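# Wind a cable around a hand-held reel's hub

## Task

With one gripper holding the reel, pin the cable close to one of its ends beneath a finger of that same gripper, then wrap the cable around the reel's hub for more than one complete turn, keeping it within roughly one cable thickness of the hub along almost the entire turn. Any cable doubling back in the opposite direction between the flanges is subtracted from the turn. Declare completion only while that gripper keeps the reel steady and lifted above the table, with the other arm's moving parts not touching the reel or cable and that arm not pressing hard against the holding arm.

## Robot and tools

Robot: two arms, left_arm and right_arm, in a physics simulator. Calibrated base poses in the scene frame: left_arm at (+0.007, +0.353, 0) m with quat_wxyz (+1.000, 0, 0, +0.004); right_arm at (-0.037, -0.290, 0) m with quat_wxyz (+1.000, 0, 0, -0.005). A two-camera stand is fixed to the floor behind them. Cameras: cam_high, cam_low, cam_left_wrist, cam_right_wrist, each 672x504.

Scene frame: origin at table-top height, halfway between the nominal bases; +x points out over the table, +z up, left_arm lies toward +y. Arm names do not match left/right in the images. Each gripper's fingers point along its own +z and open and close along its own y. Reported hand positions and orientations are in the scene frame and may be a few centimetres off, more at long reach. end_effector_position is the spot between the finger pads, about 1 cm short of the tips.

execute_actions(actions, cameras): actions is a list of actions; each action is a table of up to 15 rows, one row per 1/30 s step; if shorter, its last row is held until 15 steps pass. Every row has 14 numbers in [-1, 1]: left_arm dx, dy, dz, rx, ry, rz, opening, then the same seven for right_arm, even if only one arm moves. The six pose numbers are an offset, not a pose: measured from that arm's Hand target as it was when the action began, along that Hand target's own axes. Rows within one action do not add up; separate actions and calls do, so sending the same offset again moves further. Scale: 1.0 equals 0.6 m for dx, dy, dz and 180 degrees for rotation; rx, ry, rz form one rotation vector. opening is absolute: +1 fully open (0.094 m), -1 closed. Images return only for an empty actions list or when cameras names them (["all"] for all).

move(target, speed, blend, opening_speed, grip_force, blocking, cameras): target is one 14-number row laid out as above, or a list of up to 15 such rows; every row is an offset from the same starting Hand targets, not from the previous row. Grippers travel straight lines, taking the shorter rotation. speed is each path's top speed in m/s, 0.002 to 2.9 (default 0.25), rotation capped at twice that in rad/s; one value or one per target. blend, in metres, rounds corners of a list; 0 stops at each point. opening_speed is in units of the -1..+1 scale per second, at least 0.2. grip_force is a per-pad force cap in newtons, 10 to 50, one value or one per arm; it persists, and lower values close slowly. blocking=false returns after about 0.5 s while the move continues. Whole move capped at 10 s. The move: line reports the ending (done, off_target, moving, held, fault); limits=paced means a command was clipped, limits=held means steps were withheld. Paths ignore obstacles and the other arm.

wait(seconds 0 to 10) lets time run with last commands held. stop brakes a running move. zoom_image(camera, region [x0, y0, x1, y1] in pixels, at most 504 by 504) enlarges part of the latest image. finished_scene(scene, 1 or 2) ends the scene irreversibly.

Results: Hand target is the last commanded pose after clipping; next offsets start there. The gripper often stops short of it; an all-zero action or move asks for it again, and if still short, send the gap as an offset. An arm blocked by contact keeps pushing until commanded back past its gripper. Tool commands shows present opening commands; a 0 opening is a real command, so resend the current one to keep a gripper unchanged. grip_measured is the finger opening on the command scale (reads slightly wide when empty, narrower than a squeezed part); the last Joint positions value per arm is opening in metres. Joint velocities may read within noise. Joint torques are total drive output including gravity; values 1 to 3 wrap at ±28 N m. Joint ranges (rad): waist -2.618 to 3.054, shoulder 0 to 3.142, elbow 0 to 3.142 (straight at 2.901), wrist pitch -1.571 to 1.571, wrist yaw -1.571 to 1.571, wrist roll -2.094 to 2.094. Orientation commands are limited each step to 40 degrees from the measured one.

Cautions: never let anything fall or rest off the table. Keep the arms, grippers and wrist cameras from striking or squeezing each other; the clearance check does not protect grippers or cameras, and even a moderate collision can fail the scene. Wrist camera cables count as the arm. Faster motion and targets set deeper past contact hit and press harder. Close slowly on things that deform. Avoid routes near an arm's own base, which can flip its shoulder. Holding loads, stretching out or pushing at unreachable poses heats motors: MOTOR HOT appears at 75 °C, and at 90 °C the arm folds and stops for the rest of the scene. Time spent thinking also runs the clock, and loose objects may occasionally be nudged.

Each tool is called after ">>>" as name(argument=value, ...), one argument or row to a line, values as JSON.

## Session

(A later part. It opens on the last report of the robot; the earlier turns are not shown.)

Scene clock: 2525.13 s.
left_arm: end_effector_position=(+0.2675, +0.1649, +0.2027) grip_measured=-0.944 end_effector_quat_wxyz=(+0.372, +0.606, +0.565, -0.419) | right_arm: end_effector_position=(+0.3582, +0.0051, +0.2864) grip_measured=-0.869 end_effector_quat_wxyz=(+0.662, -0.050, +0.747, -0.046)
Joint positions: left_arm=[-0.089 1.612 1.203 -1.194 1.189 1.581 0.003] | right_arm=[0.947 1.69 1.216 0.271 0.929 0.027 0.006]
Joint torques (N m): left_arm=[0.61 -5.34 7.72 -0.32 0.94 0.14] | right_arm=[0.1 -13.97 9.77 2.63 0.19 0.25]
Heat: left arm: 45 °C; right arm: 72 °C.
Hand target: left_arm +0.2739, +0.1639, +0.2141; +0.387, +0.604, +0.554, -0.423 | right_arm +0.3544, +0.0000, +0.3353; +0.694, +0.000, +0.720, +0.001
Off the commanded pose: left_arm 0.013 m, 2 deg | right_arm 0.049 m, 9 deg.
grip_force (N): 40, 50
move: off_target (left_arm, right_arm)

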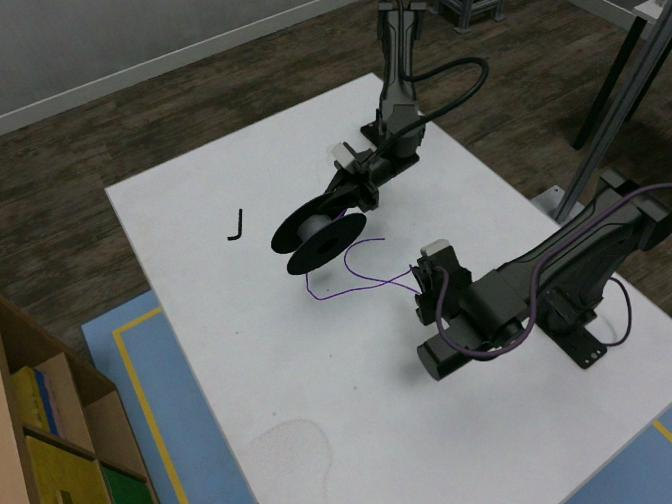

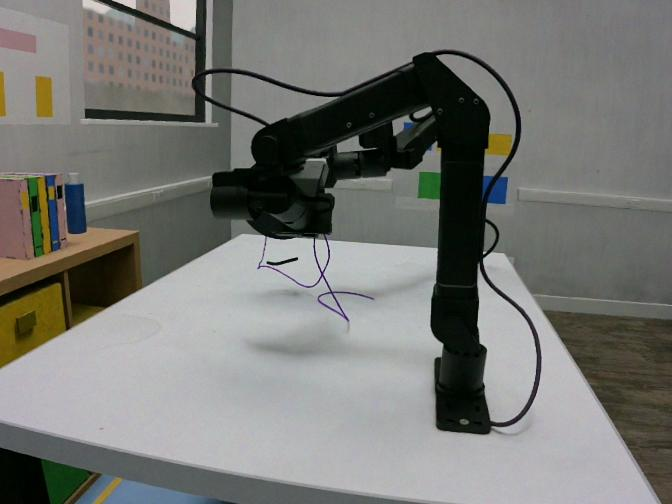

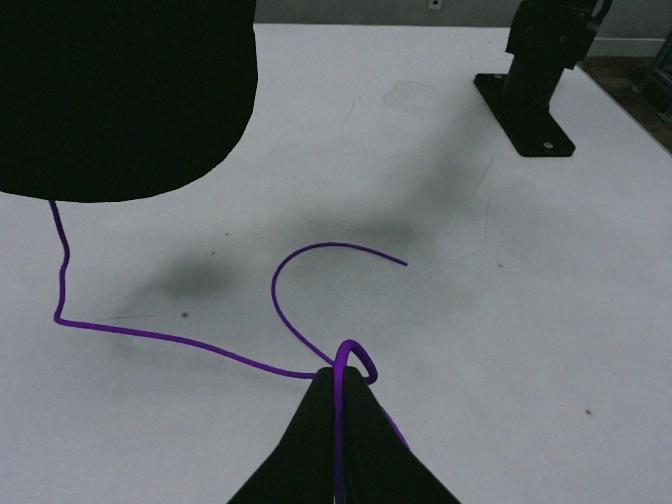

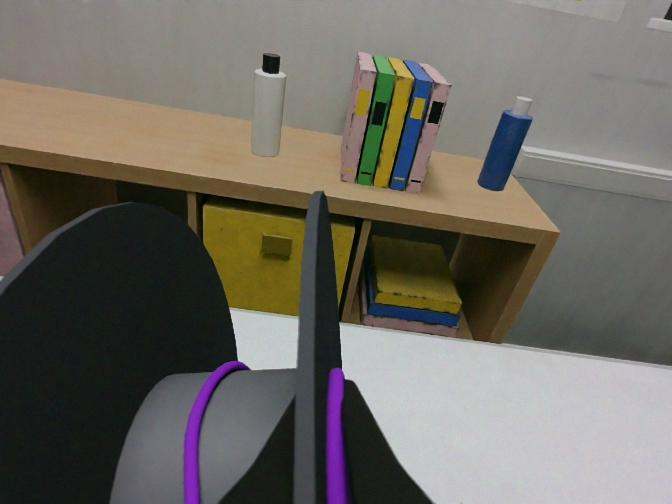

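>>> move(
  target=[
    [-0.1107,0.0582,-0.0077,-0.0261,0,-0.0095,-1,0,0,0,0,0,0,-0.97],
    [-0.2557,0.1175,-0.048,-0.0627,0,-0.0228,-1,0,0,0,0,0,0,-0.97],
  ],
  speed=0.08,
  blend=[0.02,0],
  cameras=["cam_left_wrist","cam_low","cam_high","cam_right_wrist"],
)

Scene clock: 2547.00 s.
left_arm: end_effector_position=(+0.3401, +0.1358, +0.3608) grip_measured=-0.944 end_effector_quat_wxyz=(+0.426, +0.540, +0.620, -0.377) | right_arm: end_effector_position=(+0.3582, +0.0051, +0.2864) grip_measured=-0.869 end_effector_quat_wxyz=(+0.662, -0.050, +0.747, -0.046)
Joint positions: left_arm=[-0.17 1.648 1.808 -1.078 1.11 0.857 0.003] | right_arm=[0.947 1.69 1.216 0.271 0.929 0.027 0.006]
Joint velocities: left_arm=[within noise] | right_arm=[-0.007 -0.002 -0.007 -0.007 -0.154 0.022 0]
Joint torques (N m): left_arm=[-0.46 -5.63 8.21 0.59 0.58 -0.04] | right_arm=[0.12 -14.01 9.8 2.63 0.18 0.25]
Heat: left arm: 42 °C; right arm: 70 °C.
Hand target: left_arm +0.3421, +0.1325, +0.3681; +0.429, +0.542, +0.614, -0.380 | right_arm +0.3544, +0.0000, +0.3353; +0.694, +0.000, +0.720, +0.001
Off the commanded pose: left_arm 0.008 m, 1 deg | right_arm 0.049 m, 9 deg.
grip_force (N): 40, 50
move: off_target (right_arm)

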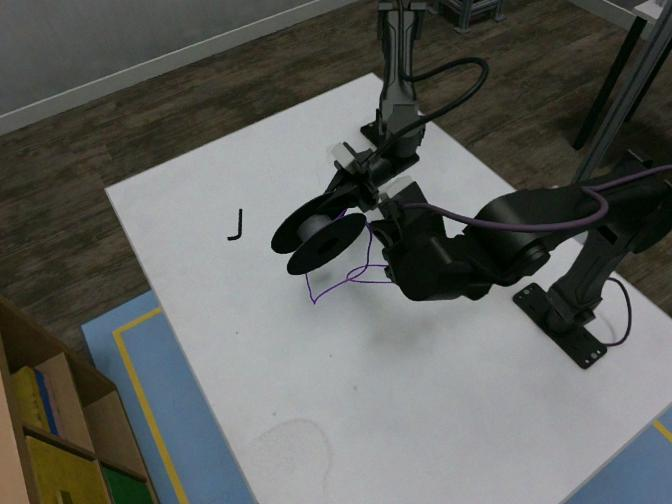

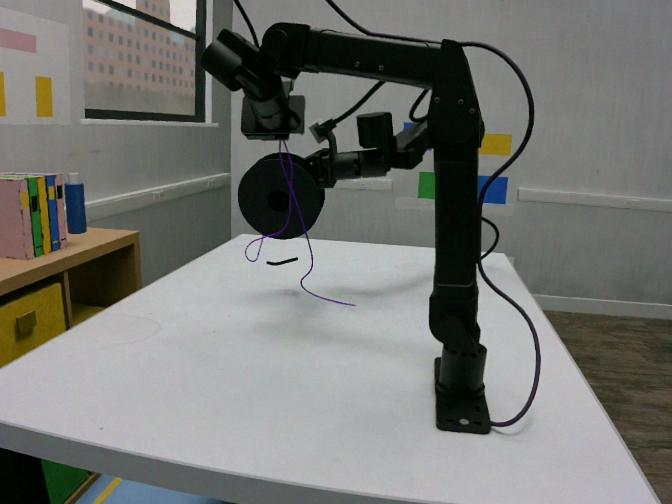

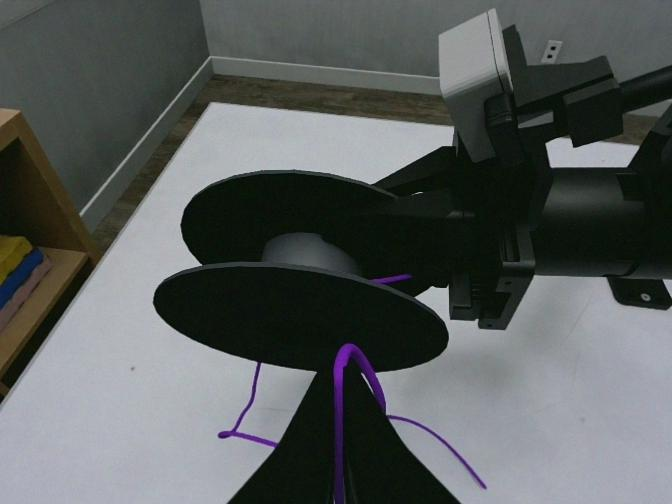

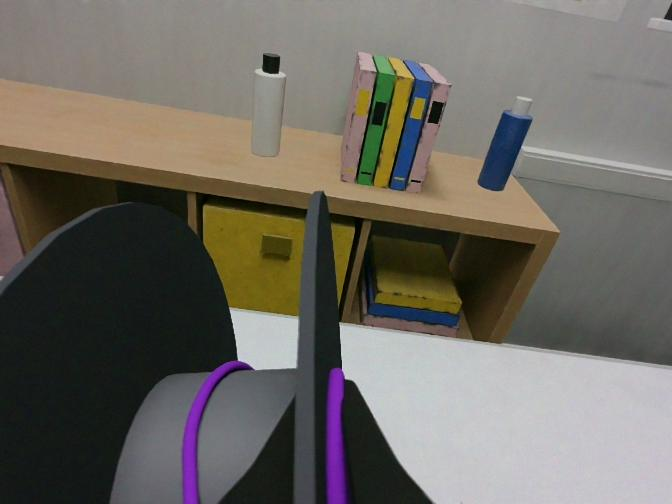

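>>> move(
  target=[
    [-0.0728,-0.1242,-0.0428,0.0261,0,0.0095,-1,0,0,0,0,0,0,-0.97],
  ],
  speed=0.1,
  cameras=["cam_left_wrist","cam_low","cam_high"],
)

Scene clock: 2591.57 s.
left_arm: end_effector_position=(+0.2801, +0.1333, +0.3974) grip_measured=-0.944 end_effector_quat_wxyz=(+0.392, +0.557, +0.614, -0.399) | right_arm: end_effector_position=(+0.3582, +0.0051, +0.2864) grip_measured=-0.869 end_effector_quat_wxyz=(+0.662, -0.050, +0.747, -0.046)
Joint positions: left_arm=[-0.207 1.604 1.967 -1.405 1.123 0.938 0.003] | right_arm=[0.947 1.69 1.216 0.271 0.929 0.027 0.006]
Joint torques (N m): left_arm=[-0.29 -8.24 7.19 0.42 0.82 0.12] | right_arm=[0.12 -13.98 9.77 2.64 0.18 0.25]
Heat: left arm: 39 °C; right arm: 69 °C.
Hand target: left_arm +0.2671, +0.1324, +0.4180; +0.412, +0.569, +0.590, -0.399 | right_arm +0.3544, +0.0000, +0.3353; +0.694, +0.000, +0.720, +0.001
Off the commanded pose: left_arm 0.024 m, 4 deg | right_arm 0.049 m, 9 deg.
grip_force (N): 40, 50
move: off_target (left_arm, right_arm)
Images, in order (width x height): cam_high 672x504, cam_low 672x504, cam_left_wrist 672x504.

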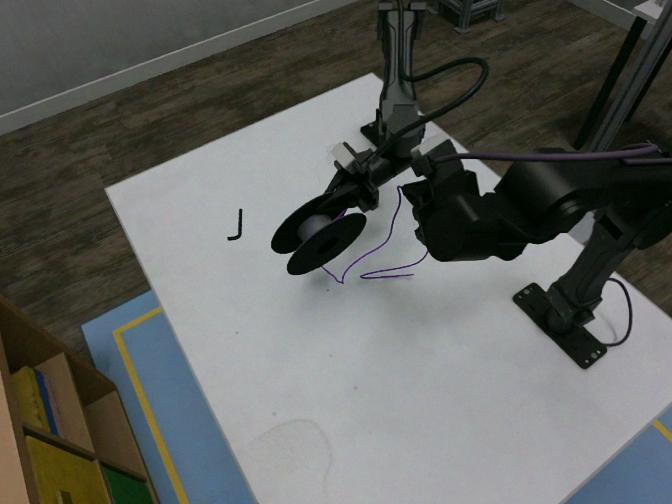

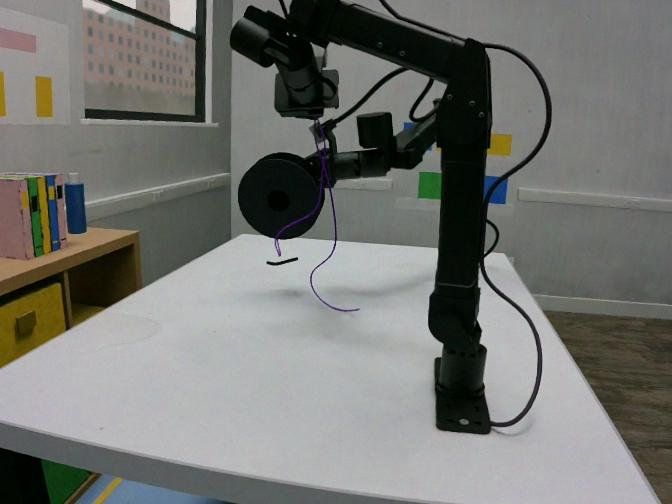

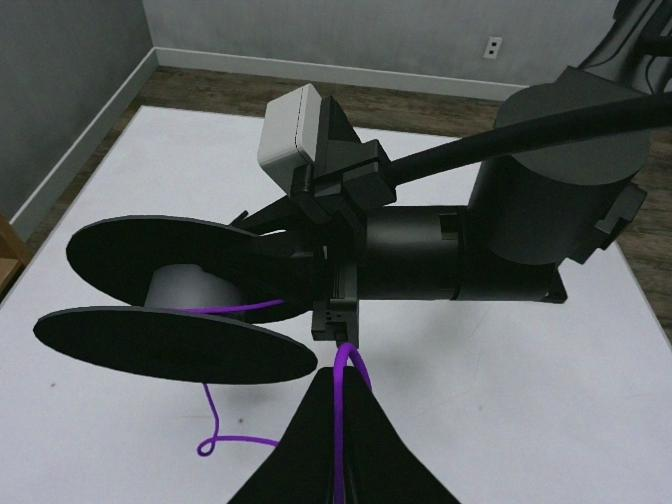

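>>> move(
  target=[
    [0,0,0,0,0,0,-1,0.1333,0,0,0,0,0,-0.97],
  ],
  speed=0.06,
  cameras=["cam_left_wrist","cam_low","cam_high","cam_right_wrist"],
)

Scene clock: 2601.33 s.
left_arm: end_effector_position=(+0.2799, +0.1333, +0.3973) grip_measured=-0.944 end_effector_quat_wxyz=(+0.391, +0.557, +0.614, -0.400) | right_arm: end_effector_position=(+0.3511, -0.0037, +0.2473) grip_measured=-0.869 end_effector_quat_wxyz=(+0.677, -0.026, +0.735, -0.022)
Joint positions: left_arm=[-0.207 1.604 1.967 -1.407 1.123 0.939 0.003] | right_arm=[0.948 1.706 1.023 0.544 0.931 0.044 0.006]
Joint torques (N m): left_arm=[-0.28 -8.21 7.23 0.4 0.82 0.14] | right_arm=[0.61 -7.99 6.87 2.97 0.18 0.15]
Heat: left arm: 39 °C; right arm: 69 °C.
Hand target: left_arm +0.2671, +0.1324, +0.4180; +0.412, +0.569, +0.590, -0.399 | right_arm +0.3515, -0.0001, +0.2555; +0.694, +0.000, +0.720, +0.001
Off the commanded pose: left_arm 0.024 m, 4 deg | right_arm 0.009 m, 5 deg.
grip_force (N): 40, 50
move: off_target (left_arm, right_arm)

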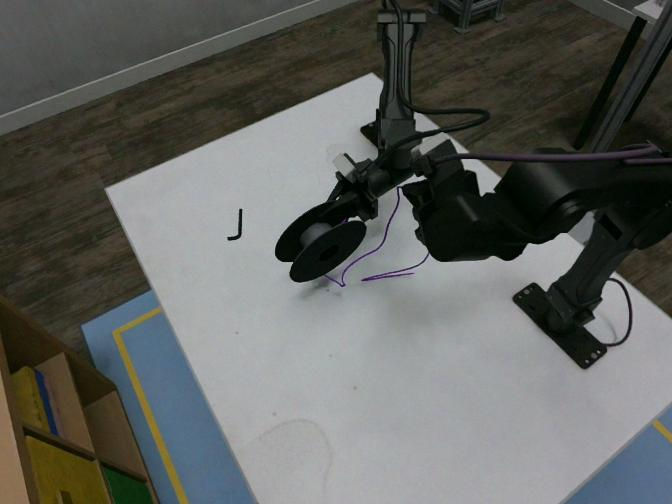

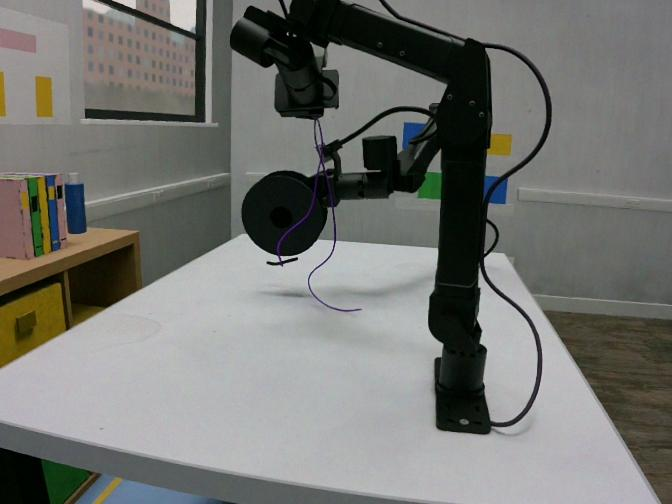

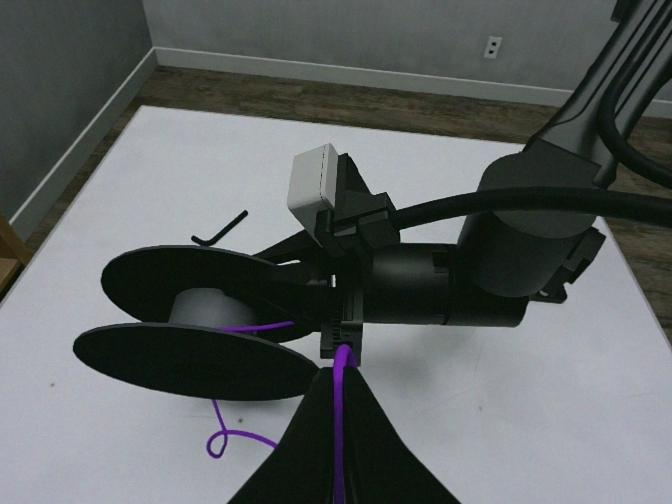

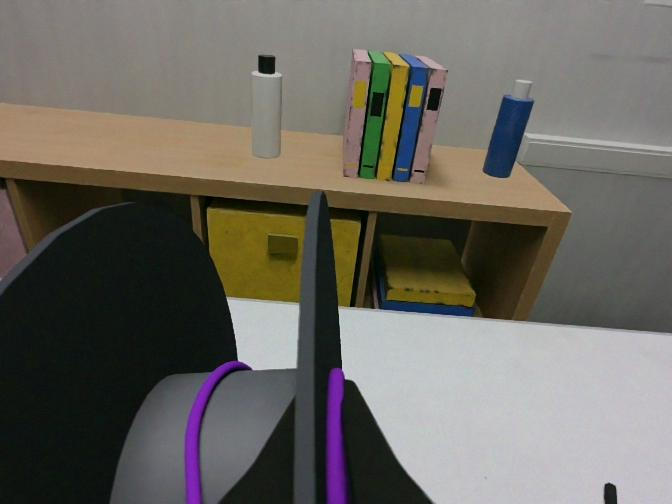

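>>> move(
  target=[
    [0,0,0,0,0,0,-1,0.09,0,0,0,0,0,-0.97],
  ],
  speed=0.06,
  cameras=["cam_left_wrist","cam_low","cam_high","cam_right_wrist"],
)

Scene clock: 2607.13 s.
left_arm: end_effector_position=(+0.2799, +0.1333, +0.3972) grip_measured=-0.944 end_effector_quat_wxyz=(+0.391, +0.557, +0.614, -0.400) | right_arm: end_effector_position=(+0.3493, -0.0029, +0.1952) grip_measured=-0.869 end_effector_quat_wxyz=(+0.679, -0.022, +0.734, -0.019)
Joint positions: left_arm=[-0.207 1.604 1.967 -1.407 1.123 0.939 0.003] | right_arm=[0.954 1.819 0.911 0.776 0.937 0.048 0.006]
Joint torques (N m): left_arm=[-0.28 -8.24 7.23 0.41 0.83 0.14] | right_arm=[0.51 -8.17 6.23 2.93 0.21 0.12]
Heat: left arm: 39 °C; right arm: 69 °C.
Hand target: left_arm +0.2671, +0.1324, +0.4180; +0.412, +0.569, +0.590, -0.399 | right_arm +0.3495, -0.0001, +0.2014; +0.694, +0.000, +0.720, +0.000
Off the commanded pose: left_arm 0.024 m, 4 deg | right_arm 0.007 m, 4 deg.
grip_force (N): 40, 50
move: off_target (left_arm, right_arm)

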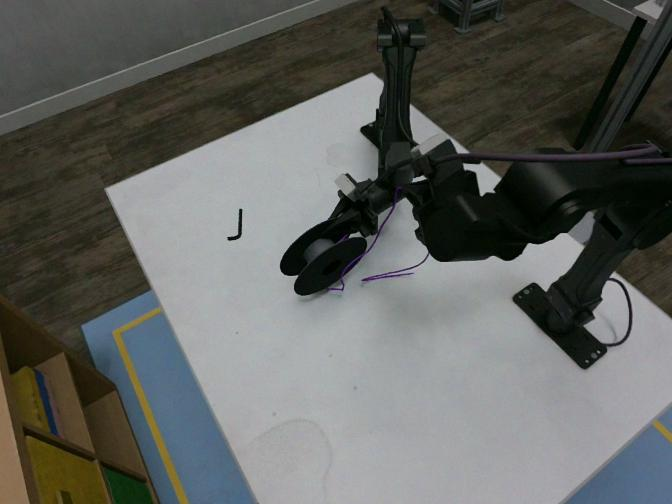

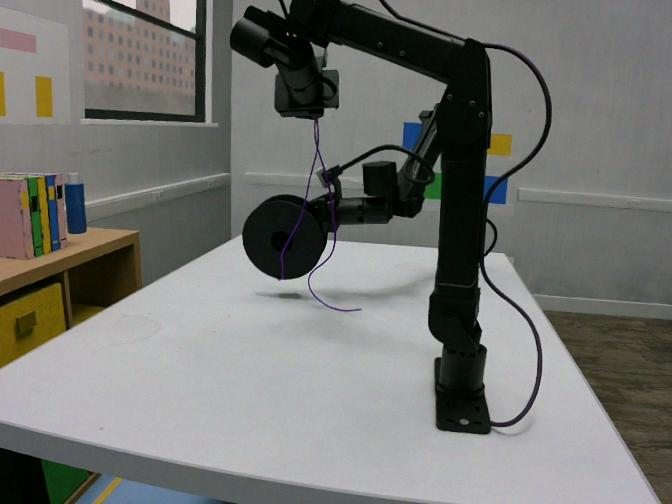

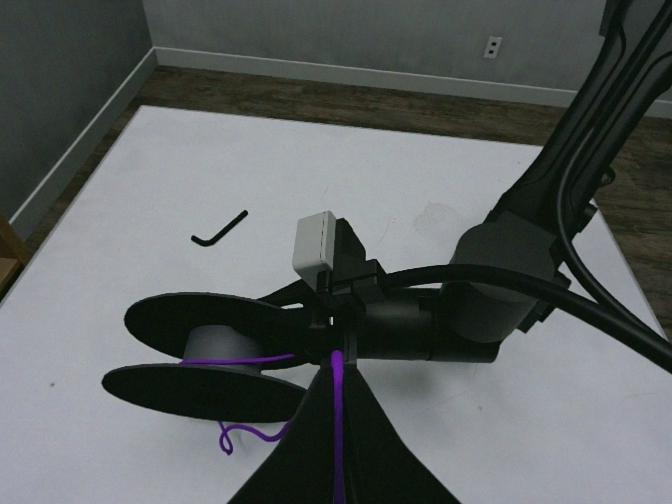

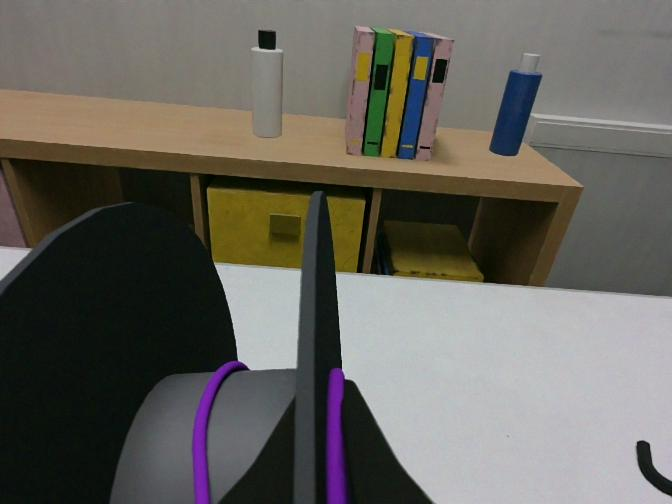

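>>> move(
  target=[
    [-0.025,-0.1117,-0.0133,0,0,0,-1,0.04,0,0,0,0,0,-0.97],
  ],
  speed=0.06,
  cameras=["cam_left_wrist","cam_low","cam_high","cam_right_wrist"],
)

Scene clock: 2634.27 s.
left_arm: end_effector_position=(+0.2170, +0.1336, +0.4214) grip_measured=-0.944 end_effector_quat_wxyz=(+0.400, +0.565, +0.610, -0.385) | right_arm: end_effector_position=(+0.3481, +0.0026, +0.1877) grip_measured=-0.869 end_effector_quat_wxyz=(+0.695, -0.004, +0.719, +0.006)
Joint positions: left_arm=[-0.273 1.405 1.892 -1.407 1.067 0.836 0.003] | right_arm=[0.963 1.878 0.886 0.934 0.937 0.05 0.006]
Joint torques (N m): left_arm=[-0.54 -7.04 3.67 0.69 0.95 -0.04] | right_arm=[-0.05 -7.71 5.07 2.39 0.18 0.06]
Heat: left arm: 40 °C; right arm: 66 °C.
Hand target: left_arm +0.2001, +0.1324, +0.4348; +0.412, +0.569, +0.590, -0.399 | right_arm +0.3486, +0.0002, +0.1773; +0.694, +0.000, +0.720, +0.001
Off the commanded pose: left_arm 0.022 m, 3 deg | right_arm 0.011 m, 1 deg.
grip_force (N): 40, 50
move: off_target (left_arm, right_arm)

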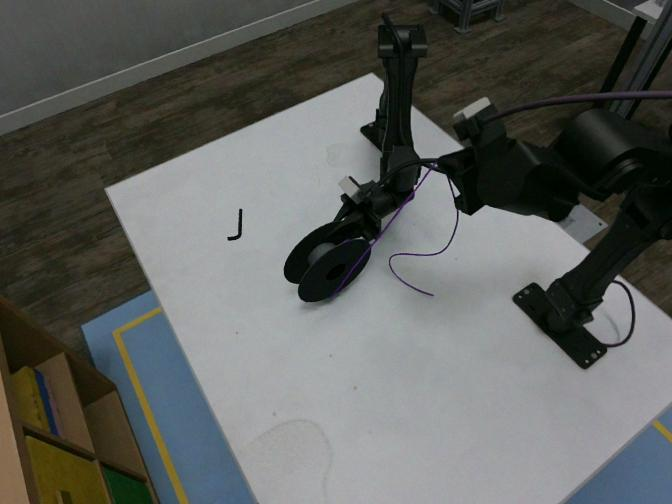

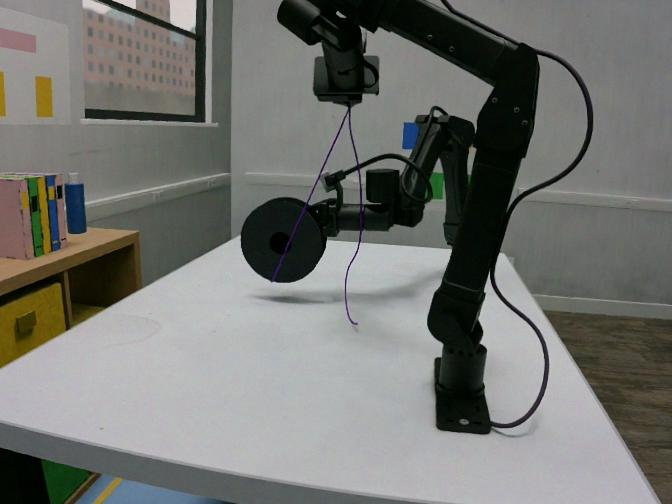

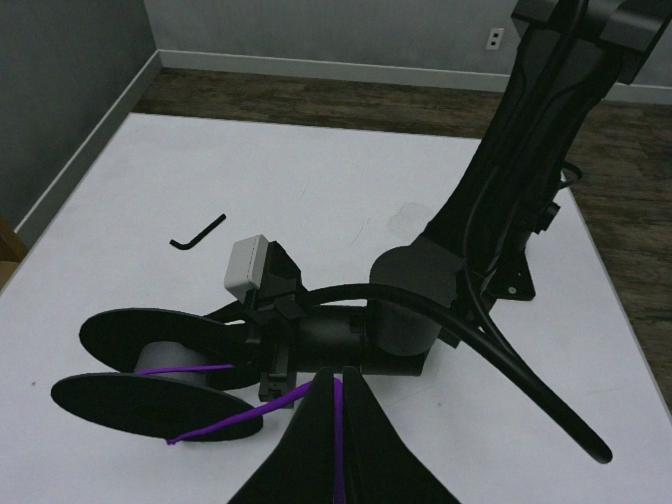

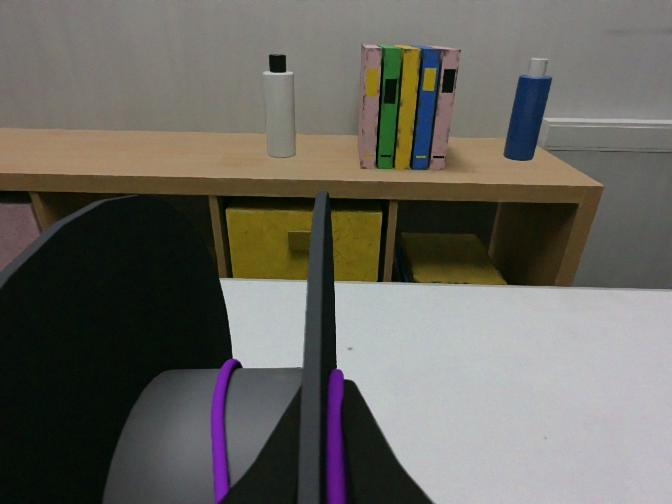

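>>> move(
  target=[
    [0,0,0,0,0,0,-1,-0.08,0,0,0,0,0,-0.97],
  ],
  speed=0.05,
  cameras=["cam_left_wrist","cam_low","cam_high","cam_right_wrist"],
)

Scene clock: 2644.40 s.
left_arm: end_effector_position=(+0.2178, +0.1340, +0.4205) grip_measured=-0.945 end_effector_quat_wxyz=(+0.399, +0.565, +0.612, -0.382) | right_arm: end_effector_position=(+0.3478, +0.0026, +0.1905) grip_measured=-0.869 end_effector_quat_wxyz=(+0.675, -0.030, +0.737, -0.019)
Joint positions: left_arm=[-0.273 1.405 1.892 -1.407 1.06 0.836 0.003] | right_arm=[0.963 1.831 0.918 0.766 0.935 0.05 0.006]
Joint torques (N m): left_arm=[-0.5 -7.04 3.67 0.69 1.02 -0.05] | right_arm=[-0.46 -13.52 8.8 2.11 0.2 0.02]
Heat: left arm: 39 °C; right arm: 65 °C.
Hand target: left_arm +0.2001, +0.1325, +0.4348; +0.412, +0.569, +0.590, -0.399 | right_arm +0.3503, +0.0001, +0.2254; +0.694, +0.000, +0.720, +0.001
Off the commanded pose: left_arm 0.023 m, 4 deg | right_arm 0.035 m, 5 deg.
grip_force (N): 40, 50
move: off_target (left_arm, right_arm)

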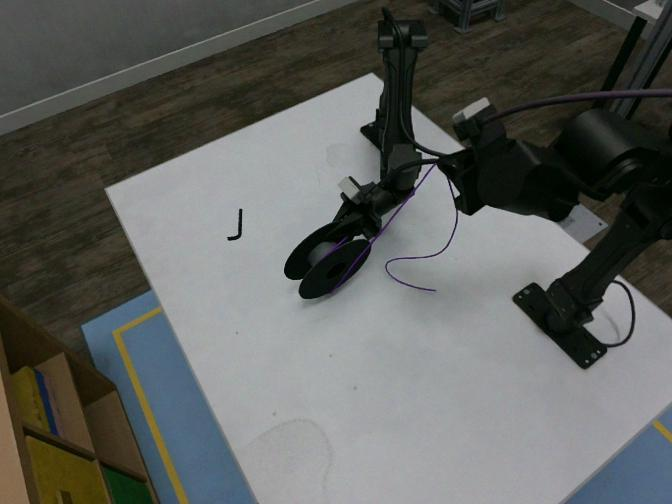

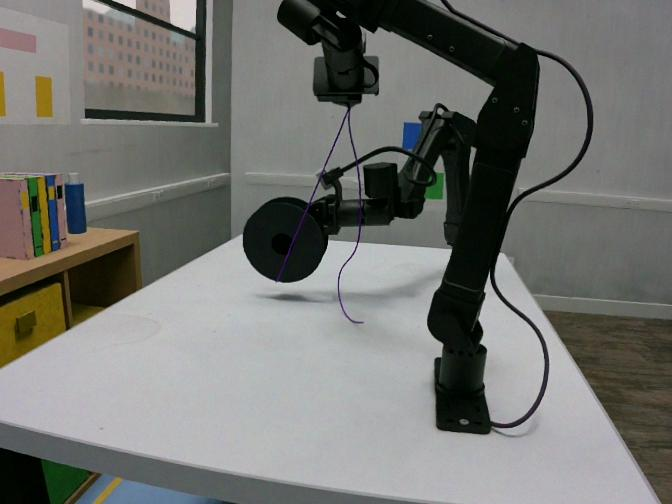

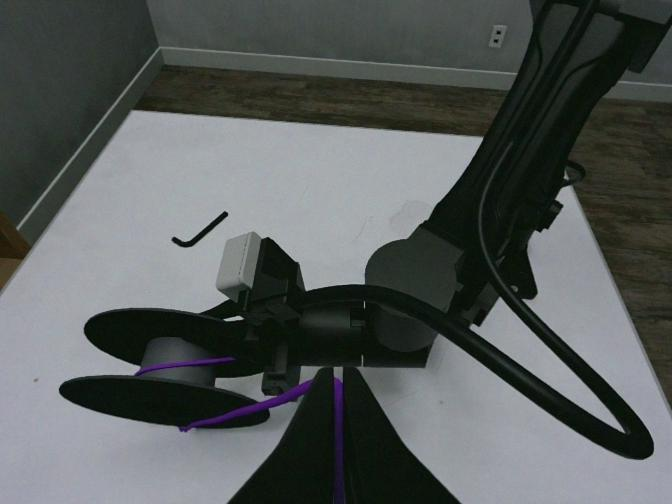

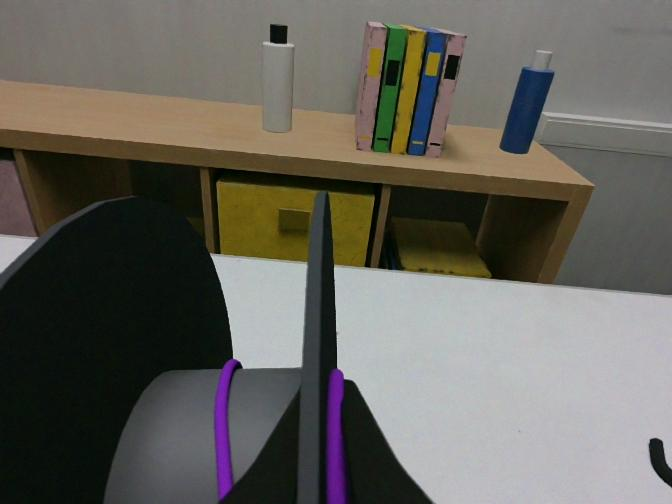

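>>> move(
  target=[
    [0,0,0,0,0,0,-1,-0.045,0,0,0,0,0,-0.97],
  ],
  speed=0.05,
  cameras=["cam_left_wrist","cam_low","cam_high"],
)

Scene clock: 2651.87 s.
left_arm: end_effector_position=(+0.2130, +0.1338, +0.4249) grip_measured=-0.945 end_effector_quat_wxyz=(+0.403, +0.566, +0.606, -0.388) | right_arm: end_effector_position=(+0.3479, +0.0027, +0.2056) grip_measured=-0.869 end_effector_quat_wxyz=(+0.665, -0.043, +0.745, -0.032)
Joint positions: left_arm=[-0.273 1.396 1.892 -1.407 1.077 0.834 0.003] | right_arm=[0.963 1.781 0.966 0.623 0.935 0.05 0.006]
Joint torques (N m): left_arm=[-0.58 -6.11 3.56 0.72 0.83 -0.07] | right_arm=[-0.61 -13.94 9.63 2.49 0.2 0.02]
Heat: left arm: 39 °C; right arm: 65 °C.
Hand target: left_arm +0.2001, +0.1324, +0.4348; +0.412, +0.569, +0.590, -0.399 | right_arm +0.3513, +0.0001, +0.2522; +0.694, +0.000, +0.720, +0.001
Off the commanded pose: left_arm 0.016 m, 2 deg | right_arm 0.047 m, 8 deg.
grip_force (N): 40, 50
move: off_target (left_arm, right_arm)
Images, in order (width x height): cam_high 672x504, cam_low 672x504, cam_left_wrist 672x504.

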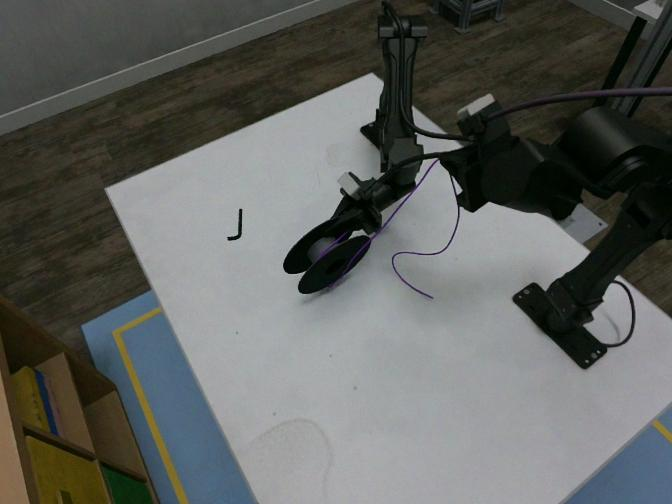

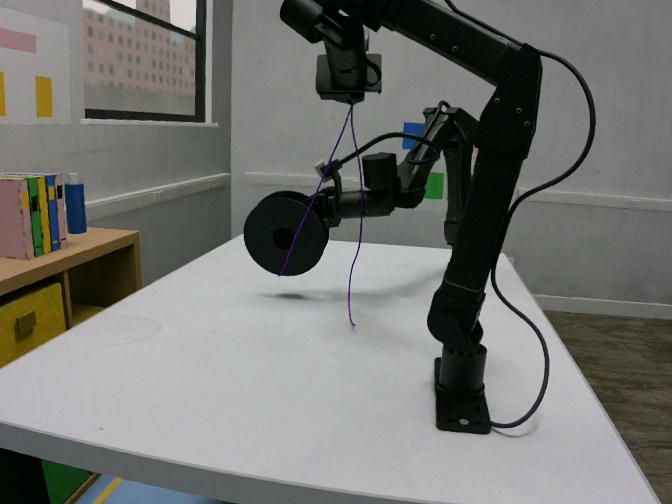

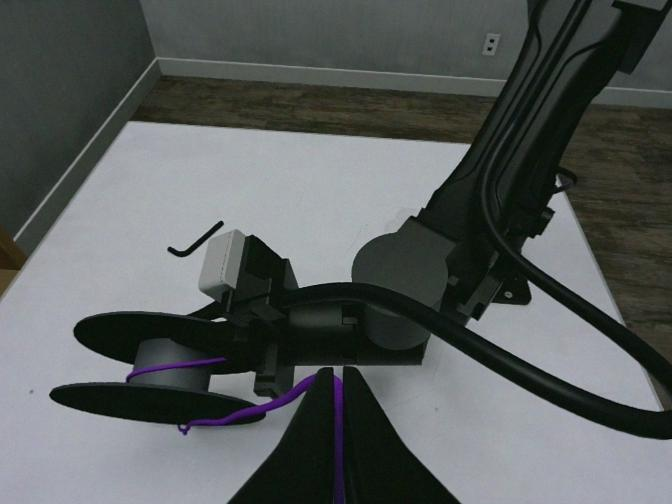

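>>> move(
  target=[
    [-0.005,-0.05,-0.08,0,0,0,-1,0,0,0,0,0,0,-0.97],
  ],
  speed=0.05,
  cameras=["cam_left_wrist","cam_low","cam_high"],
)

Scene clock: 2660.07 s.
left_arm: end_effector_position=(+0.1876, +0.1789, +0.4377) grip_measured=-0.945 end_effector_quat_wxyz=(+0.447, +0.525, +0.630, -0.357) | right_arm: end_effector_position=(+0.3497, +0.0088, +0.2273) grip_measured=-0.869 end_effector_quat_wxyz=(+0.681, -0.026, +0.732, -0.001)
Joint positions: left_arm=[-0.073 1.253 1.852 -1.548 1.132 0.921 0.003] | right_arm=[0.963 1.766 0.99 0.656 0.917 0.058 0.006]
Joint torques (N m): left_arm=[0.46 -4.77 3.55 0.54 1.44 0.13] | right_arm=[-0.61 -12.22 8.42 2.07 0.38 -0.06]
Heat: left arm: 39 °C; right arm: 65 °C.
Hand target: left_arm +0.1685, +0.1754, +0.4542; +0.412, +0.569, +0.590, -0.399 | right_arm +0.3513, +0.0001, +0.2523; +0.694, +0.000, +0.720, +0.001
Off the commanded pose: left_arm 0.025 m, 9 deg | right_arm 0.026 m, 4 deg.
joint sent to its limit (left arm) — joint 4 (wrist pitch), lower limit. The joint targets are off in orientation, not in position.
grip_force (N): 40, 50
move: off_target (left_arm, right_arm)
Images, in order (width x height): cam_high 672x504, cam_low 672x504, cam_left_wrist 672x504.

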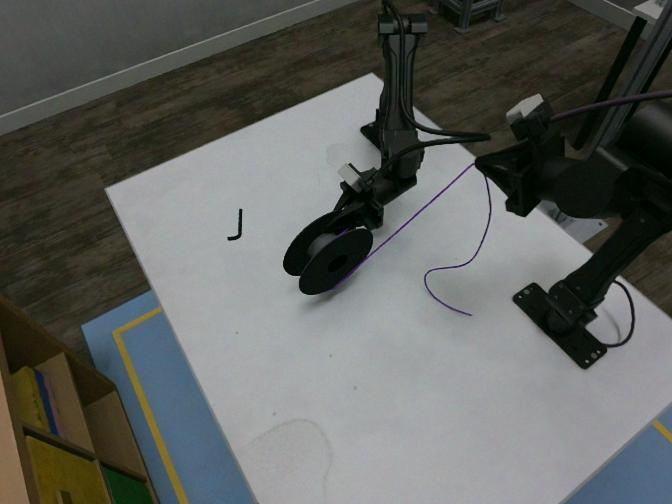

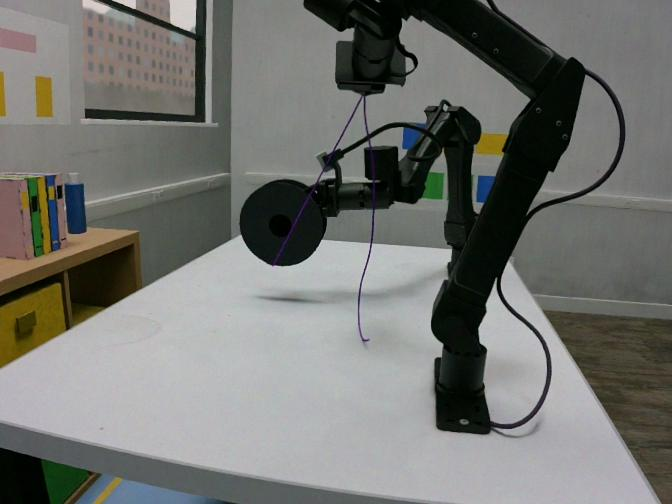

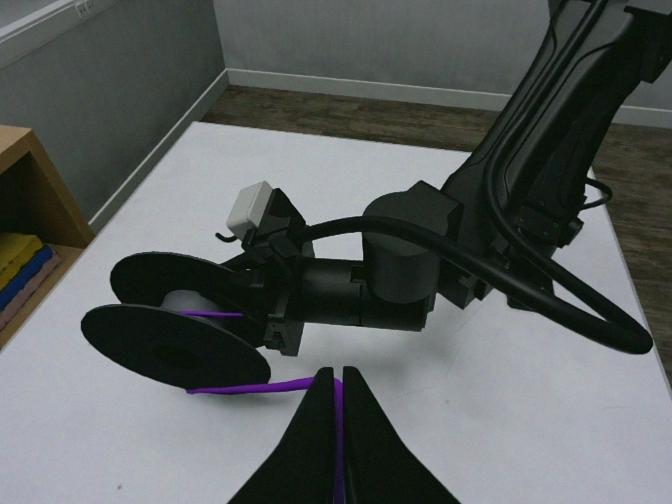

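>>> move(
  target=[
    [0.5125,0.327,0.2672,0,0,0,-1,-0.2,0,0,0,0,0,-0.97],
  ],
  speed=0.12,
  cameras=["cam_left_wrist","cam_low","cam_high"],
)

Scene clock: 2720.13 s.
left_arm: end_effector_position=(+0.3574, +0.1418, +0.1030) grip_measured=-0.945 end_effector_quat_wxyz=(+0.396, +0.558, +0.608, -0.402) | right_arm: end_effector_position=(+0.3583, +0.0100, +0.3153) grip_measured=-0.869 end_effector_quat_wxyz=(+0.658, -0.050, +0.750, -0.041)
Joint positions: left_arm=[-0.136 1.905 1.101 -0.369 1.166 1.091 0.003] | right_arm=[0.952 1.682 1.334 0.131 0.927 0.046 0.006]
Joint torques (N m): left_arm=[-0.47 -7.56 7.28 0.5 0.74 0.15] | right_arm=[-0.51 -14.32 11.07 2.64 0.21 0.06]
Heat: left arm: 37 °C; right arm: 62 °C.
Hand target: left_arm +0.3659, +0.1370, +0.1102; +0.412, +0.569, +0.590, -0.398 | right_arm +0.3558, +0.0000, +0.3721; +0.694, +0.000, +0.720, +0.000
Off the commanded pose: left_arm 0.012 m, 3 deg | right_arm 0.058 m, 9 deg.
grip_force (N): 40, 50
move: off_target (left_arm, right_arm)
Images, in order (width x height): cam_high 672x504, cam_low 672x504, cam_left_wrist 672x504.

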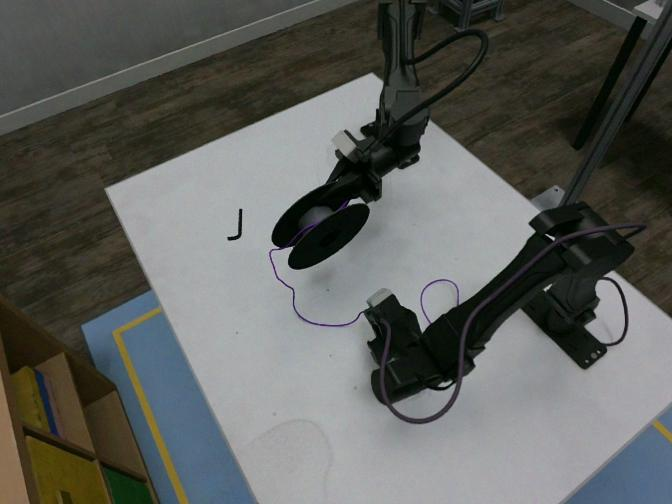

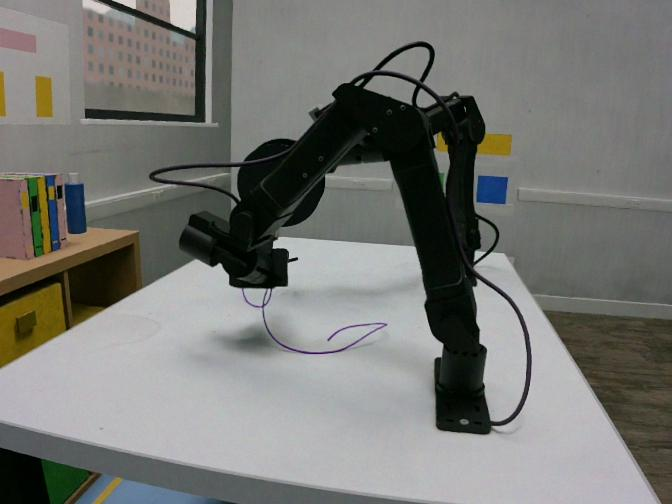

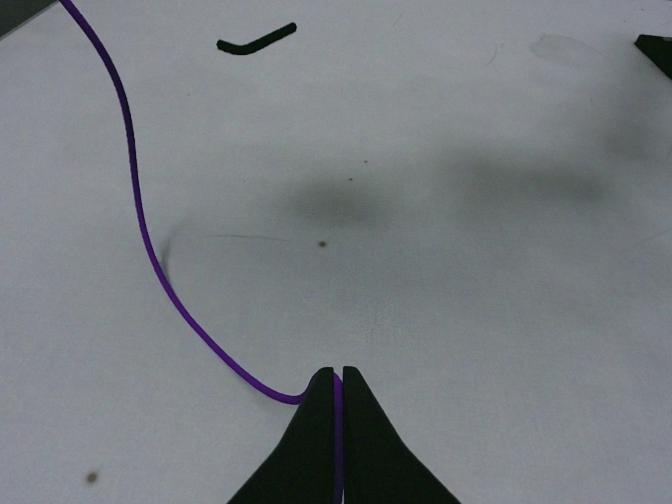

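>>> move(
  target=[
    [0,0,0,0,0,0,-0.6,0,0,0,0,0,0,-0.97],
    [0,0,-0.1,0,0,0,-0.6,-0.172,0,0,0,0,0,-0.97],
  ],
  speed=0.08,
  cameras=["cam_left_wrist","cam_low","cam_high","cam_right_wrist"],
)

Scene clock: 2743.03 s.
left_arm: end_effector_position=(+0.3573, +0.1944, +0.1245) grip_measured=-0.602 end_effector_quat_wxyz=(+0.402, +0.571, +0.600, -0.391) | right_arm: end_effector_position=(+0.3564, +0.0006, +0.4556) grip_measured=-0.869 end_effector_quat_wxyz=(+0.677, -0.026, +0.735, -0.021)
Joint positions: left_arm=[0.014 1.925 1.257 -0.861 1.189 1.513 0.019] | right_arm=[0.943 1.717 1.885 -0.305 0.924 0.042 0.006]
Joint torques (N m): left_arm=[0.31 -7.08 7.27 -0.21 0.95 0.16] | right_arm=[-0.43 -8.42 9.92 2.61 0.09 0.08]
Heat: left arm: 38 °C; right arm: 63 °C.
Hand target: left_arm +0.3639, +0.1933, +0.1307; +0.412, +0.569, +0.590, -0.399 | right_arm +0.3597, -0.0002, +0.4753; +0.694, +0.000, +0.720, +0.000
Off the commanded pose: left_arm 0.009 m, 2 deg | right_arm 0.020 m, 5 deg.
grip_force (N): 40, 50
move: off_target (right_arm)

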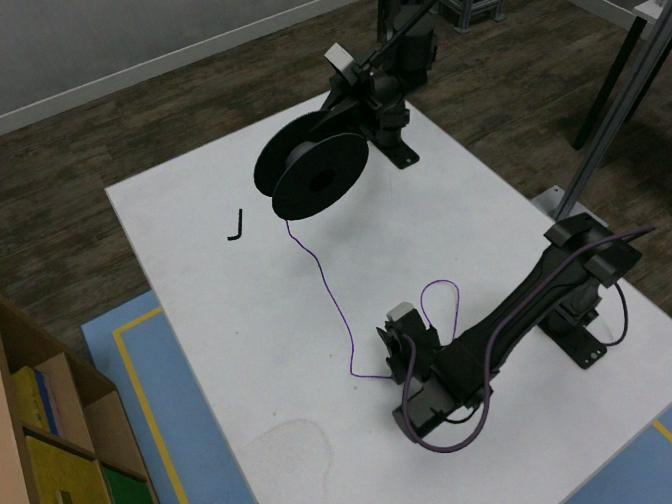

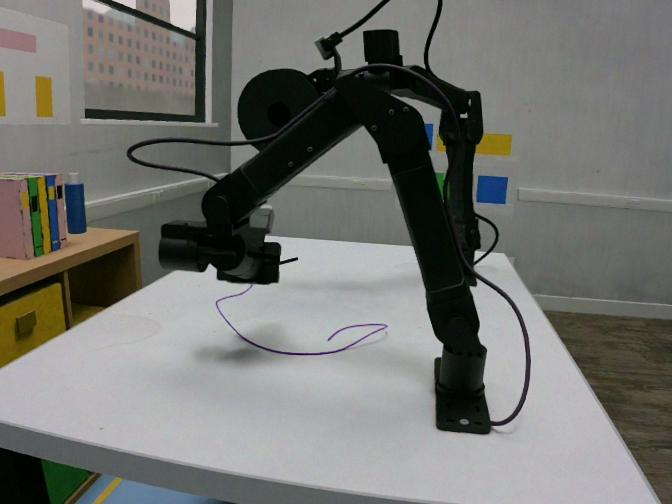

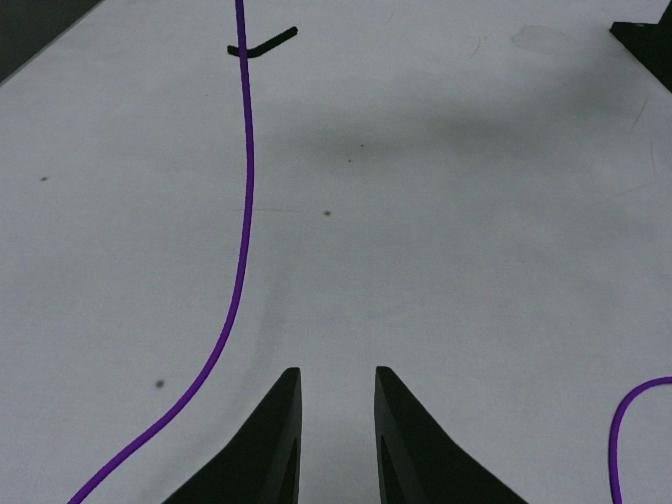

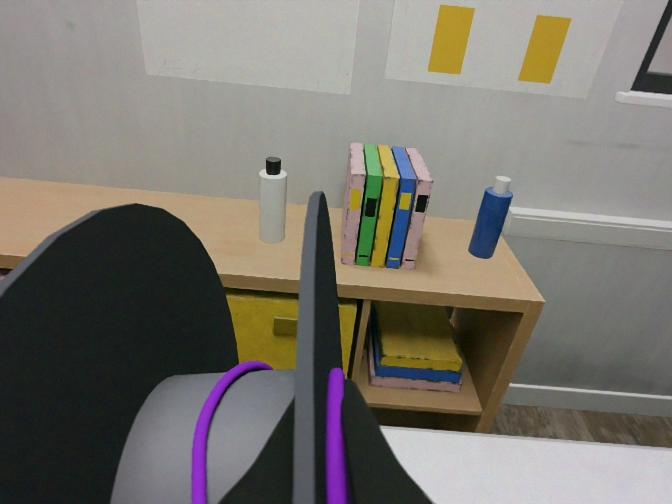

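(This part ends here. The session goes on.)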